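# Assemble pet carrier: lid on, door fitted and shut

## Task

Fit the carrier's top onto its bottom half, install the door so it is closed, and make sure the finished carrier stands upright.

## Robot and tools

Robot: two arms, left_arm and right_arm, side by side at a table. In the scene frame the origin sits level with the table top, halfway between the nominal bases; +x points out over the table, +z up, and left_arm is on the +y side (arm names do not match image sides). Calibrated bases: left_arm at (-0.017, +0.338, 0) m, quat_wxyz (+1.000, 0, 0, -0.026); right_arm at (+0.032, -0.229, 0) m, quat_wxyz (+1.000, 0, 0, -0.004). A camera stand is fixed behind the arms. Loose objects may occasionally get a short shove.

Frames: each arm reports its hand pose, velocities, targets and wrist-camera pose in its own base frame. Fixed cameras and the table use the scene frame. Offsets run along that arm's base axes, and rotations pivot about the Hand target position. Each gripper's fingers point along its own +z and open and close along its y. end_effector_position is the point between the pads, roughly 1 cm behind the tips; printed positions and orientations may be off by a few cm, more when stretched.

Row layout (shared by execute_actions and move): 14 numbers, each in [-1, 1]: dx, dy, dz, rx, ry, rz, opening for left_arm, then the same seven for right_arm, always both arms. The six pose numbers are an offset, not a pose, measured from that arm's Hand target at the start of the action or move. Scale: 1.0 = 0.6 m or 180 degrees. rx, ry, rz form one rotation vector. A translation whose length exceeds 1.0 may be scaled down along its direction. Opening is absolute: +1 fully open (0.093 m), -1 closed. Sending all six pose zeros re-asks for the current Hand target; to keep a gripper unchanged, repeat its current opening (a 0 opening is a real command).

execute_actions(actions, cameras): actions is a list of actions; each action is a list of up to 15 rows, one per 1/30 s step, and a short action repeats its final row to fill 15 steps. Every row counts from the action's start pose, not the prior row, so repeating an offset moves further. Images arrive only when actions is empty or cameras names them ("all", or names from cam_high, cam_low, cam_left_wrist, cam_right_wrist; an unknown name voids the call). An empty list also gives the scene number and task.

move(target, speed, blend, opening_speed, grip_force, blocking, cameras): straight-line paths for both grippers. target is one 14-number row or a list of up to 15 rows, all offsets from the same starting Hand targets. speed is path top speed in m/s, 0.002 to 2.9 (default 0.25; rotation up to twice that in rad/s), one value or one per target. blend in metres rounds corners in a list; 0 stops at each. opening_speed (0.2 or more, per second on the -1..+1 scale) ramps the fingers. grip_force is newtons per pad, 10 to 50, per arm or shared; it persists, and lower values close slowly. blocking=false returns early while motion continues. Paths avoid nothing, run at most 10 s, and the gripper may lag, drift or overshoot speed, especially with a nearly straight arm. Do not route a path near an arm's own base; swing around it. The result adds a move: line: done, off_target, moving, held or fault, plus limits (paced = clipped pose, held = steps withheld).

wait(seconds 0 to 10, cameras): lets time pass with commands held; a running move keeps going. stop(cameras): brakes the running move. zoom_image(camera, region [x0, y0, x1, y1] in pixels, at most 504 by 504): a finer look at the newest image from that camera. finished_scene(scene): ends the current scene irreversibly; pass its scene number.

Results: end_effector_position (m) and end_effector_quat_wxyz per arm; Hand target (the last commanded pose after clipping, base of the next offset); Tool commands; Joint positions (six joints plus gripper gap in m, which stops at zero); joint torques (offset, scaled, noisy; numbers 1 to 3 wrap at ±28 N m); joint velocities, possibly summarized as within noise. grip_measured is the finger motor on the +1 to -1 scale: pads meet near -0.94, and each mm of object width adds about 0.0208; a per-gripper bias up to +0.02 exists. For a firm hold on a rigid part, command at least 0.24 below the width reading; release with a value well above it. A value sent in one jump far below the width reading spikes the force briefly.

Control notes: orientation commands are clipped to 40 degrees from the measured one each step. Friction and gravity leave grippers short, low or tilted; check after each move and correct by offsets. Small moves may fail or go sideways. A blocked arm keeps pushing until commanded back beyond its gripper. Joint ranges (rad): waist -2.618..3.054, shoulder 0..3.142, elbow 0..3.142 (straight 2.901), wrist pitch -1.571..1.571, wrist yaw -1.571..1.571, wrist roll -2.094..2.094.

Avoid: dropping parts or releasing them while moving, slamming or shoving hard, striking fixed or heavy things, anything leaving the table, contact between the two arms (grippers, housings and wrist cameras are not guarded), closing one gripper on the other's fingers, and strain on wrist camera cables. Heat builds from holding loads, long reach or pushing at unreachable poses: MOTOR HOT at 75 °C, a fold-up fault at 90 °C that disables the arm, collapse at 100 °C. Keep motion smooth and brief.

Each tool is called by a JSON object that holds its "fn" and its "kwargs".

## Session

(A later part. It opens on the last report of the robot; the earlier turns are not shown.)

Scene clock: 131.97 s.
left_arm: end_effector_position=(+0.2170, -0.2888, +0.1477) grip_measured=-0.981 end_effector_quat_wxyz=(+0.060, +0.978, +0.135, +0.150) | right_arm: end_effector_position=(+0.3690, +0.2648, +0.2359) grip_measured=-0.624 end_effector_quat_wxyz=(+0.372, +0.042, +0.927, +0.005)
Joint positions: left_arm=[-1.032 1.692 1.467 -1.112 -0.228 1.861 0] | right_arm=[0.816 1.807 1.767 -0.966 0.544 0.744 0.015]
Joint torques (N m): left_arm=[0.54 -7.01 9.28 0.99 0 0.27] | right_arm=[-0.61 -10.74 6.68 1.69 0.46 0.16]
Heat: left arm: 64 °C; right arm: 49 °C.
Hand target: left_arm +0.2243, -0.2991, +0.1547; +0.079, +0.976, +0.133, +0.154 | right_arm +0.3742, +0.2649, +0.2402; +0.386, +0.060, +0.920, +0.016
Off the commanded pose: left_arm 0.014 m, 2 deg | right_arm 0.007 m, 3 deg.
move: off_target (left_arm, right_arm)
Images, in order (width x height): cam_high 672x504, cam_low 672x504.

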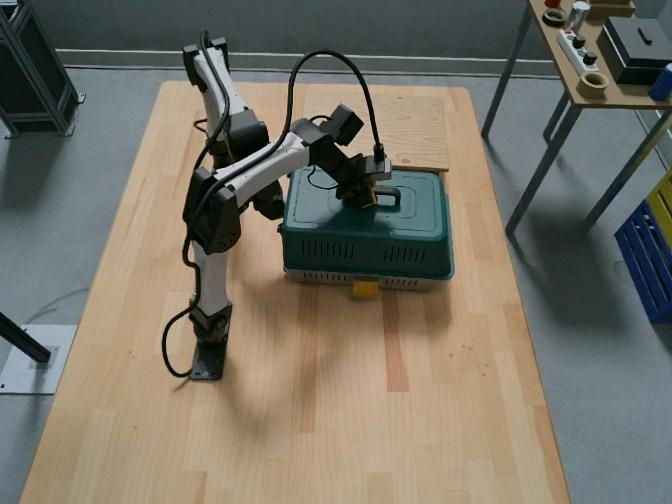

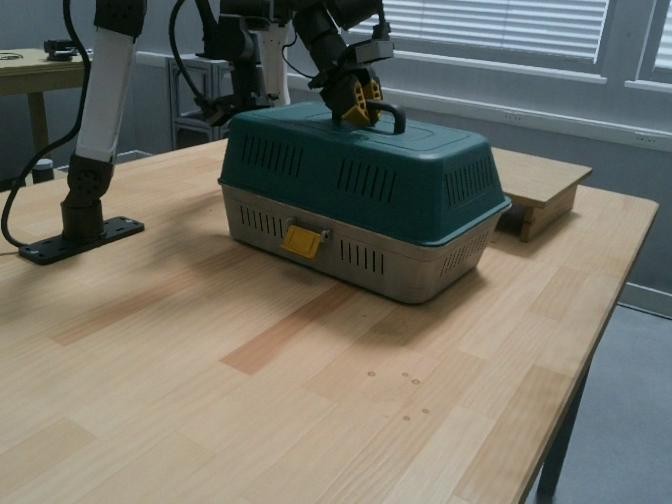

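Seated. Release right and back off both.

{"fn": "move", "kwargs": {"target": [[0,0,0,0,0,0,-1,-0.002,0.0,-0.004,0,0.0,0.0,-0.1],[-0.1,0,0.0,0,0,0,-1,-0.03,0,0.07,0,0,0,-0.1],[-0.2,0.15,0.2,0,0,0,-1,-0.1,0,0.2,0,0,0,-0.1],[-0.21,0.25,0.23,0,0,0,-1,-0.15,-0.15,0.26,0,0,0,-0.1]], "speed": 0.12, "blend": [0,0.015,0.03,0], "opening_speed": 0.6, "cameras": ["all"]}}

{"fn": "zoom_image", "kwargs": {"camera": "cam_left_wrist", "region": [50, 130, 470, 430]}}

{"fn": "zoom_image", "kwargs": {"camera": "cam_low", "region": [200, 80, 530, 320]}}

{"fn": "zoom_image", "kwargs": {"camera": "cam_high", "region": [250, 140, 490, 320]}}

Scene clock: 141.00 s.
left_arm: end_effector_position=(+0.1004, -0.1501, +0.2947) grip_measured=-0.981 end_effector_quat_wxyz=(+0.205, +0.955, +0.119, +0.177) | right_arm: end_effector_position=(+0.2871, +0.1780, +0.3968) grip_measured=-0.103 end_effector_quat_wxyz=(+0.402, +0.061, +0.913, +0.028)
Joint positions: left_arm=[-1.202 0.991 1.486 -1.567 -0.237 1.751 0] | right_arm=[0.829 1.624 2.254 -1.562 0.573 0.768 0.04]
Joint torques (N m): left_arm=[0.65 -0.72 4.77 1.31 0 0.31] | right_arm=[-0.59 -7.12 4.66 1.37 0.25 -0.18]
Heat: left arm: 64 °C; right arm: 49 °C.
Hand target: left_arm +0.0983, -0.1491, +0.2928; +0.079, +0.976, +0.133, +0.154 | right_arm +0.2842, +0.1748, +0.3961; +0.386, +0.060, +0.920, +0.016
Off the commanded pose: left_arm 0.003 m, 15 deg | right_arm 0.004 m, 2 deg.
joint sent to its limit (left arm) — joint 4 (wrist pitch), lower limit. The joint targets are off in orientation, not in position.
joint sent to its limit (right arm) — joint 4 (wrist pitch), lower limit. The joint targets still meet the commanded pose.
move: off_target (left_arm)

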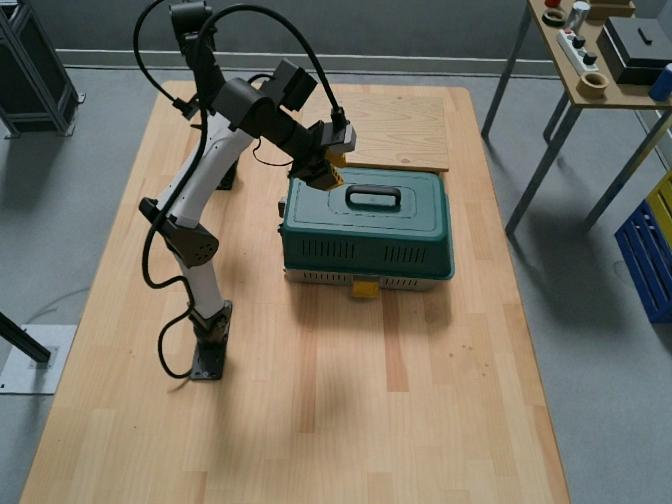

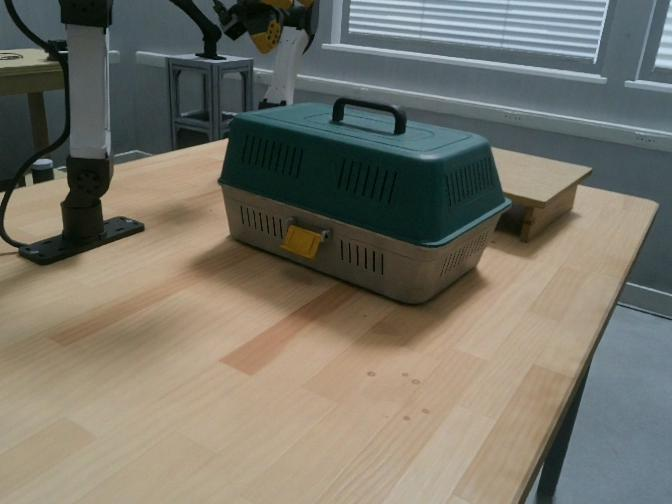

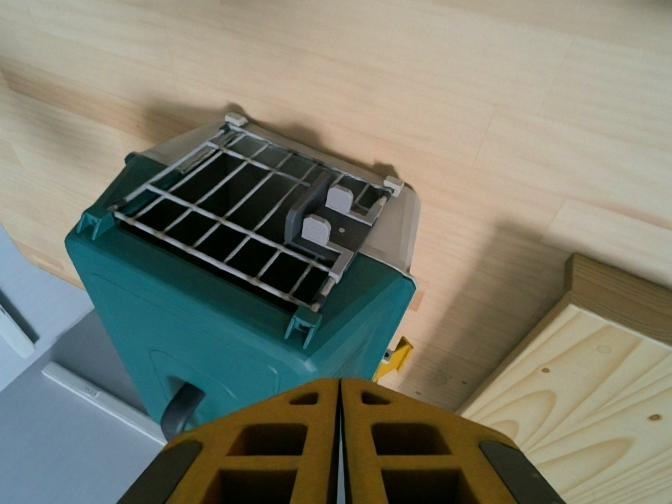

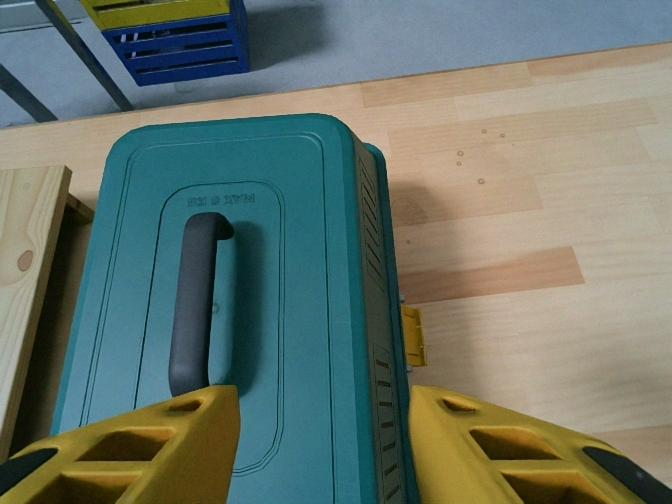

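Scaled by 1.200 from the camera's 672x504 image, which has a finer 960x720 frame.

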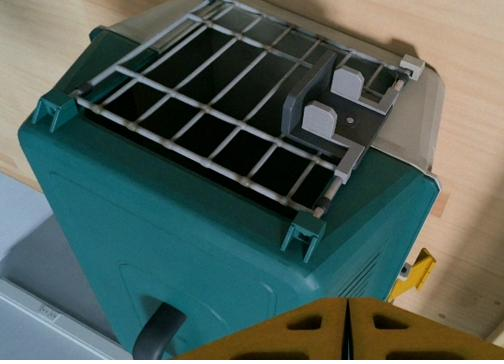

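Scaled by 1.527 from the camera's 672x504 image, which has a finer 960x720 frame.

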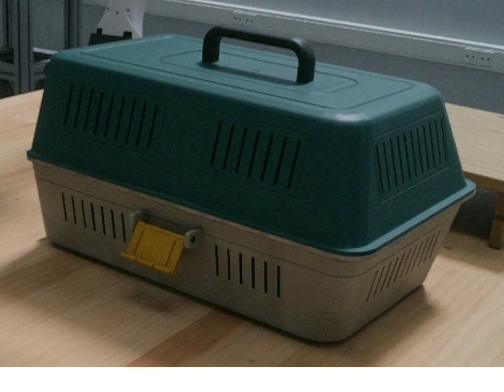

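Scaled by 2.100 from the camera's 672x504 image, which has a finer 960x720 frame.

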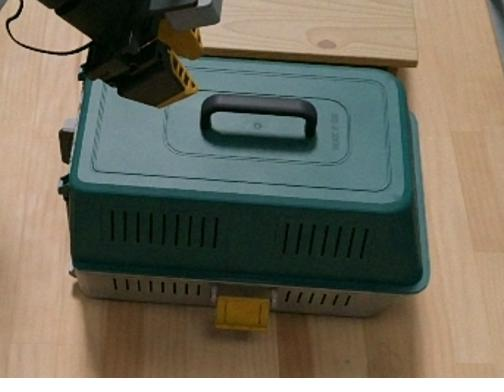

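All four pins are captured and the lid is seated, the same as the successful first scene.

{"fn": "finished_scene", "kwargs": {"scene": 2}}

The scene is finished: the task was done.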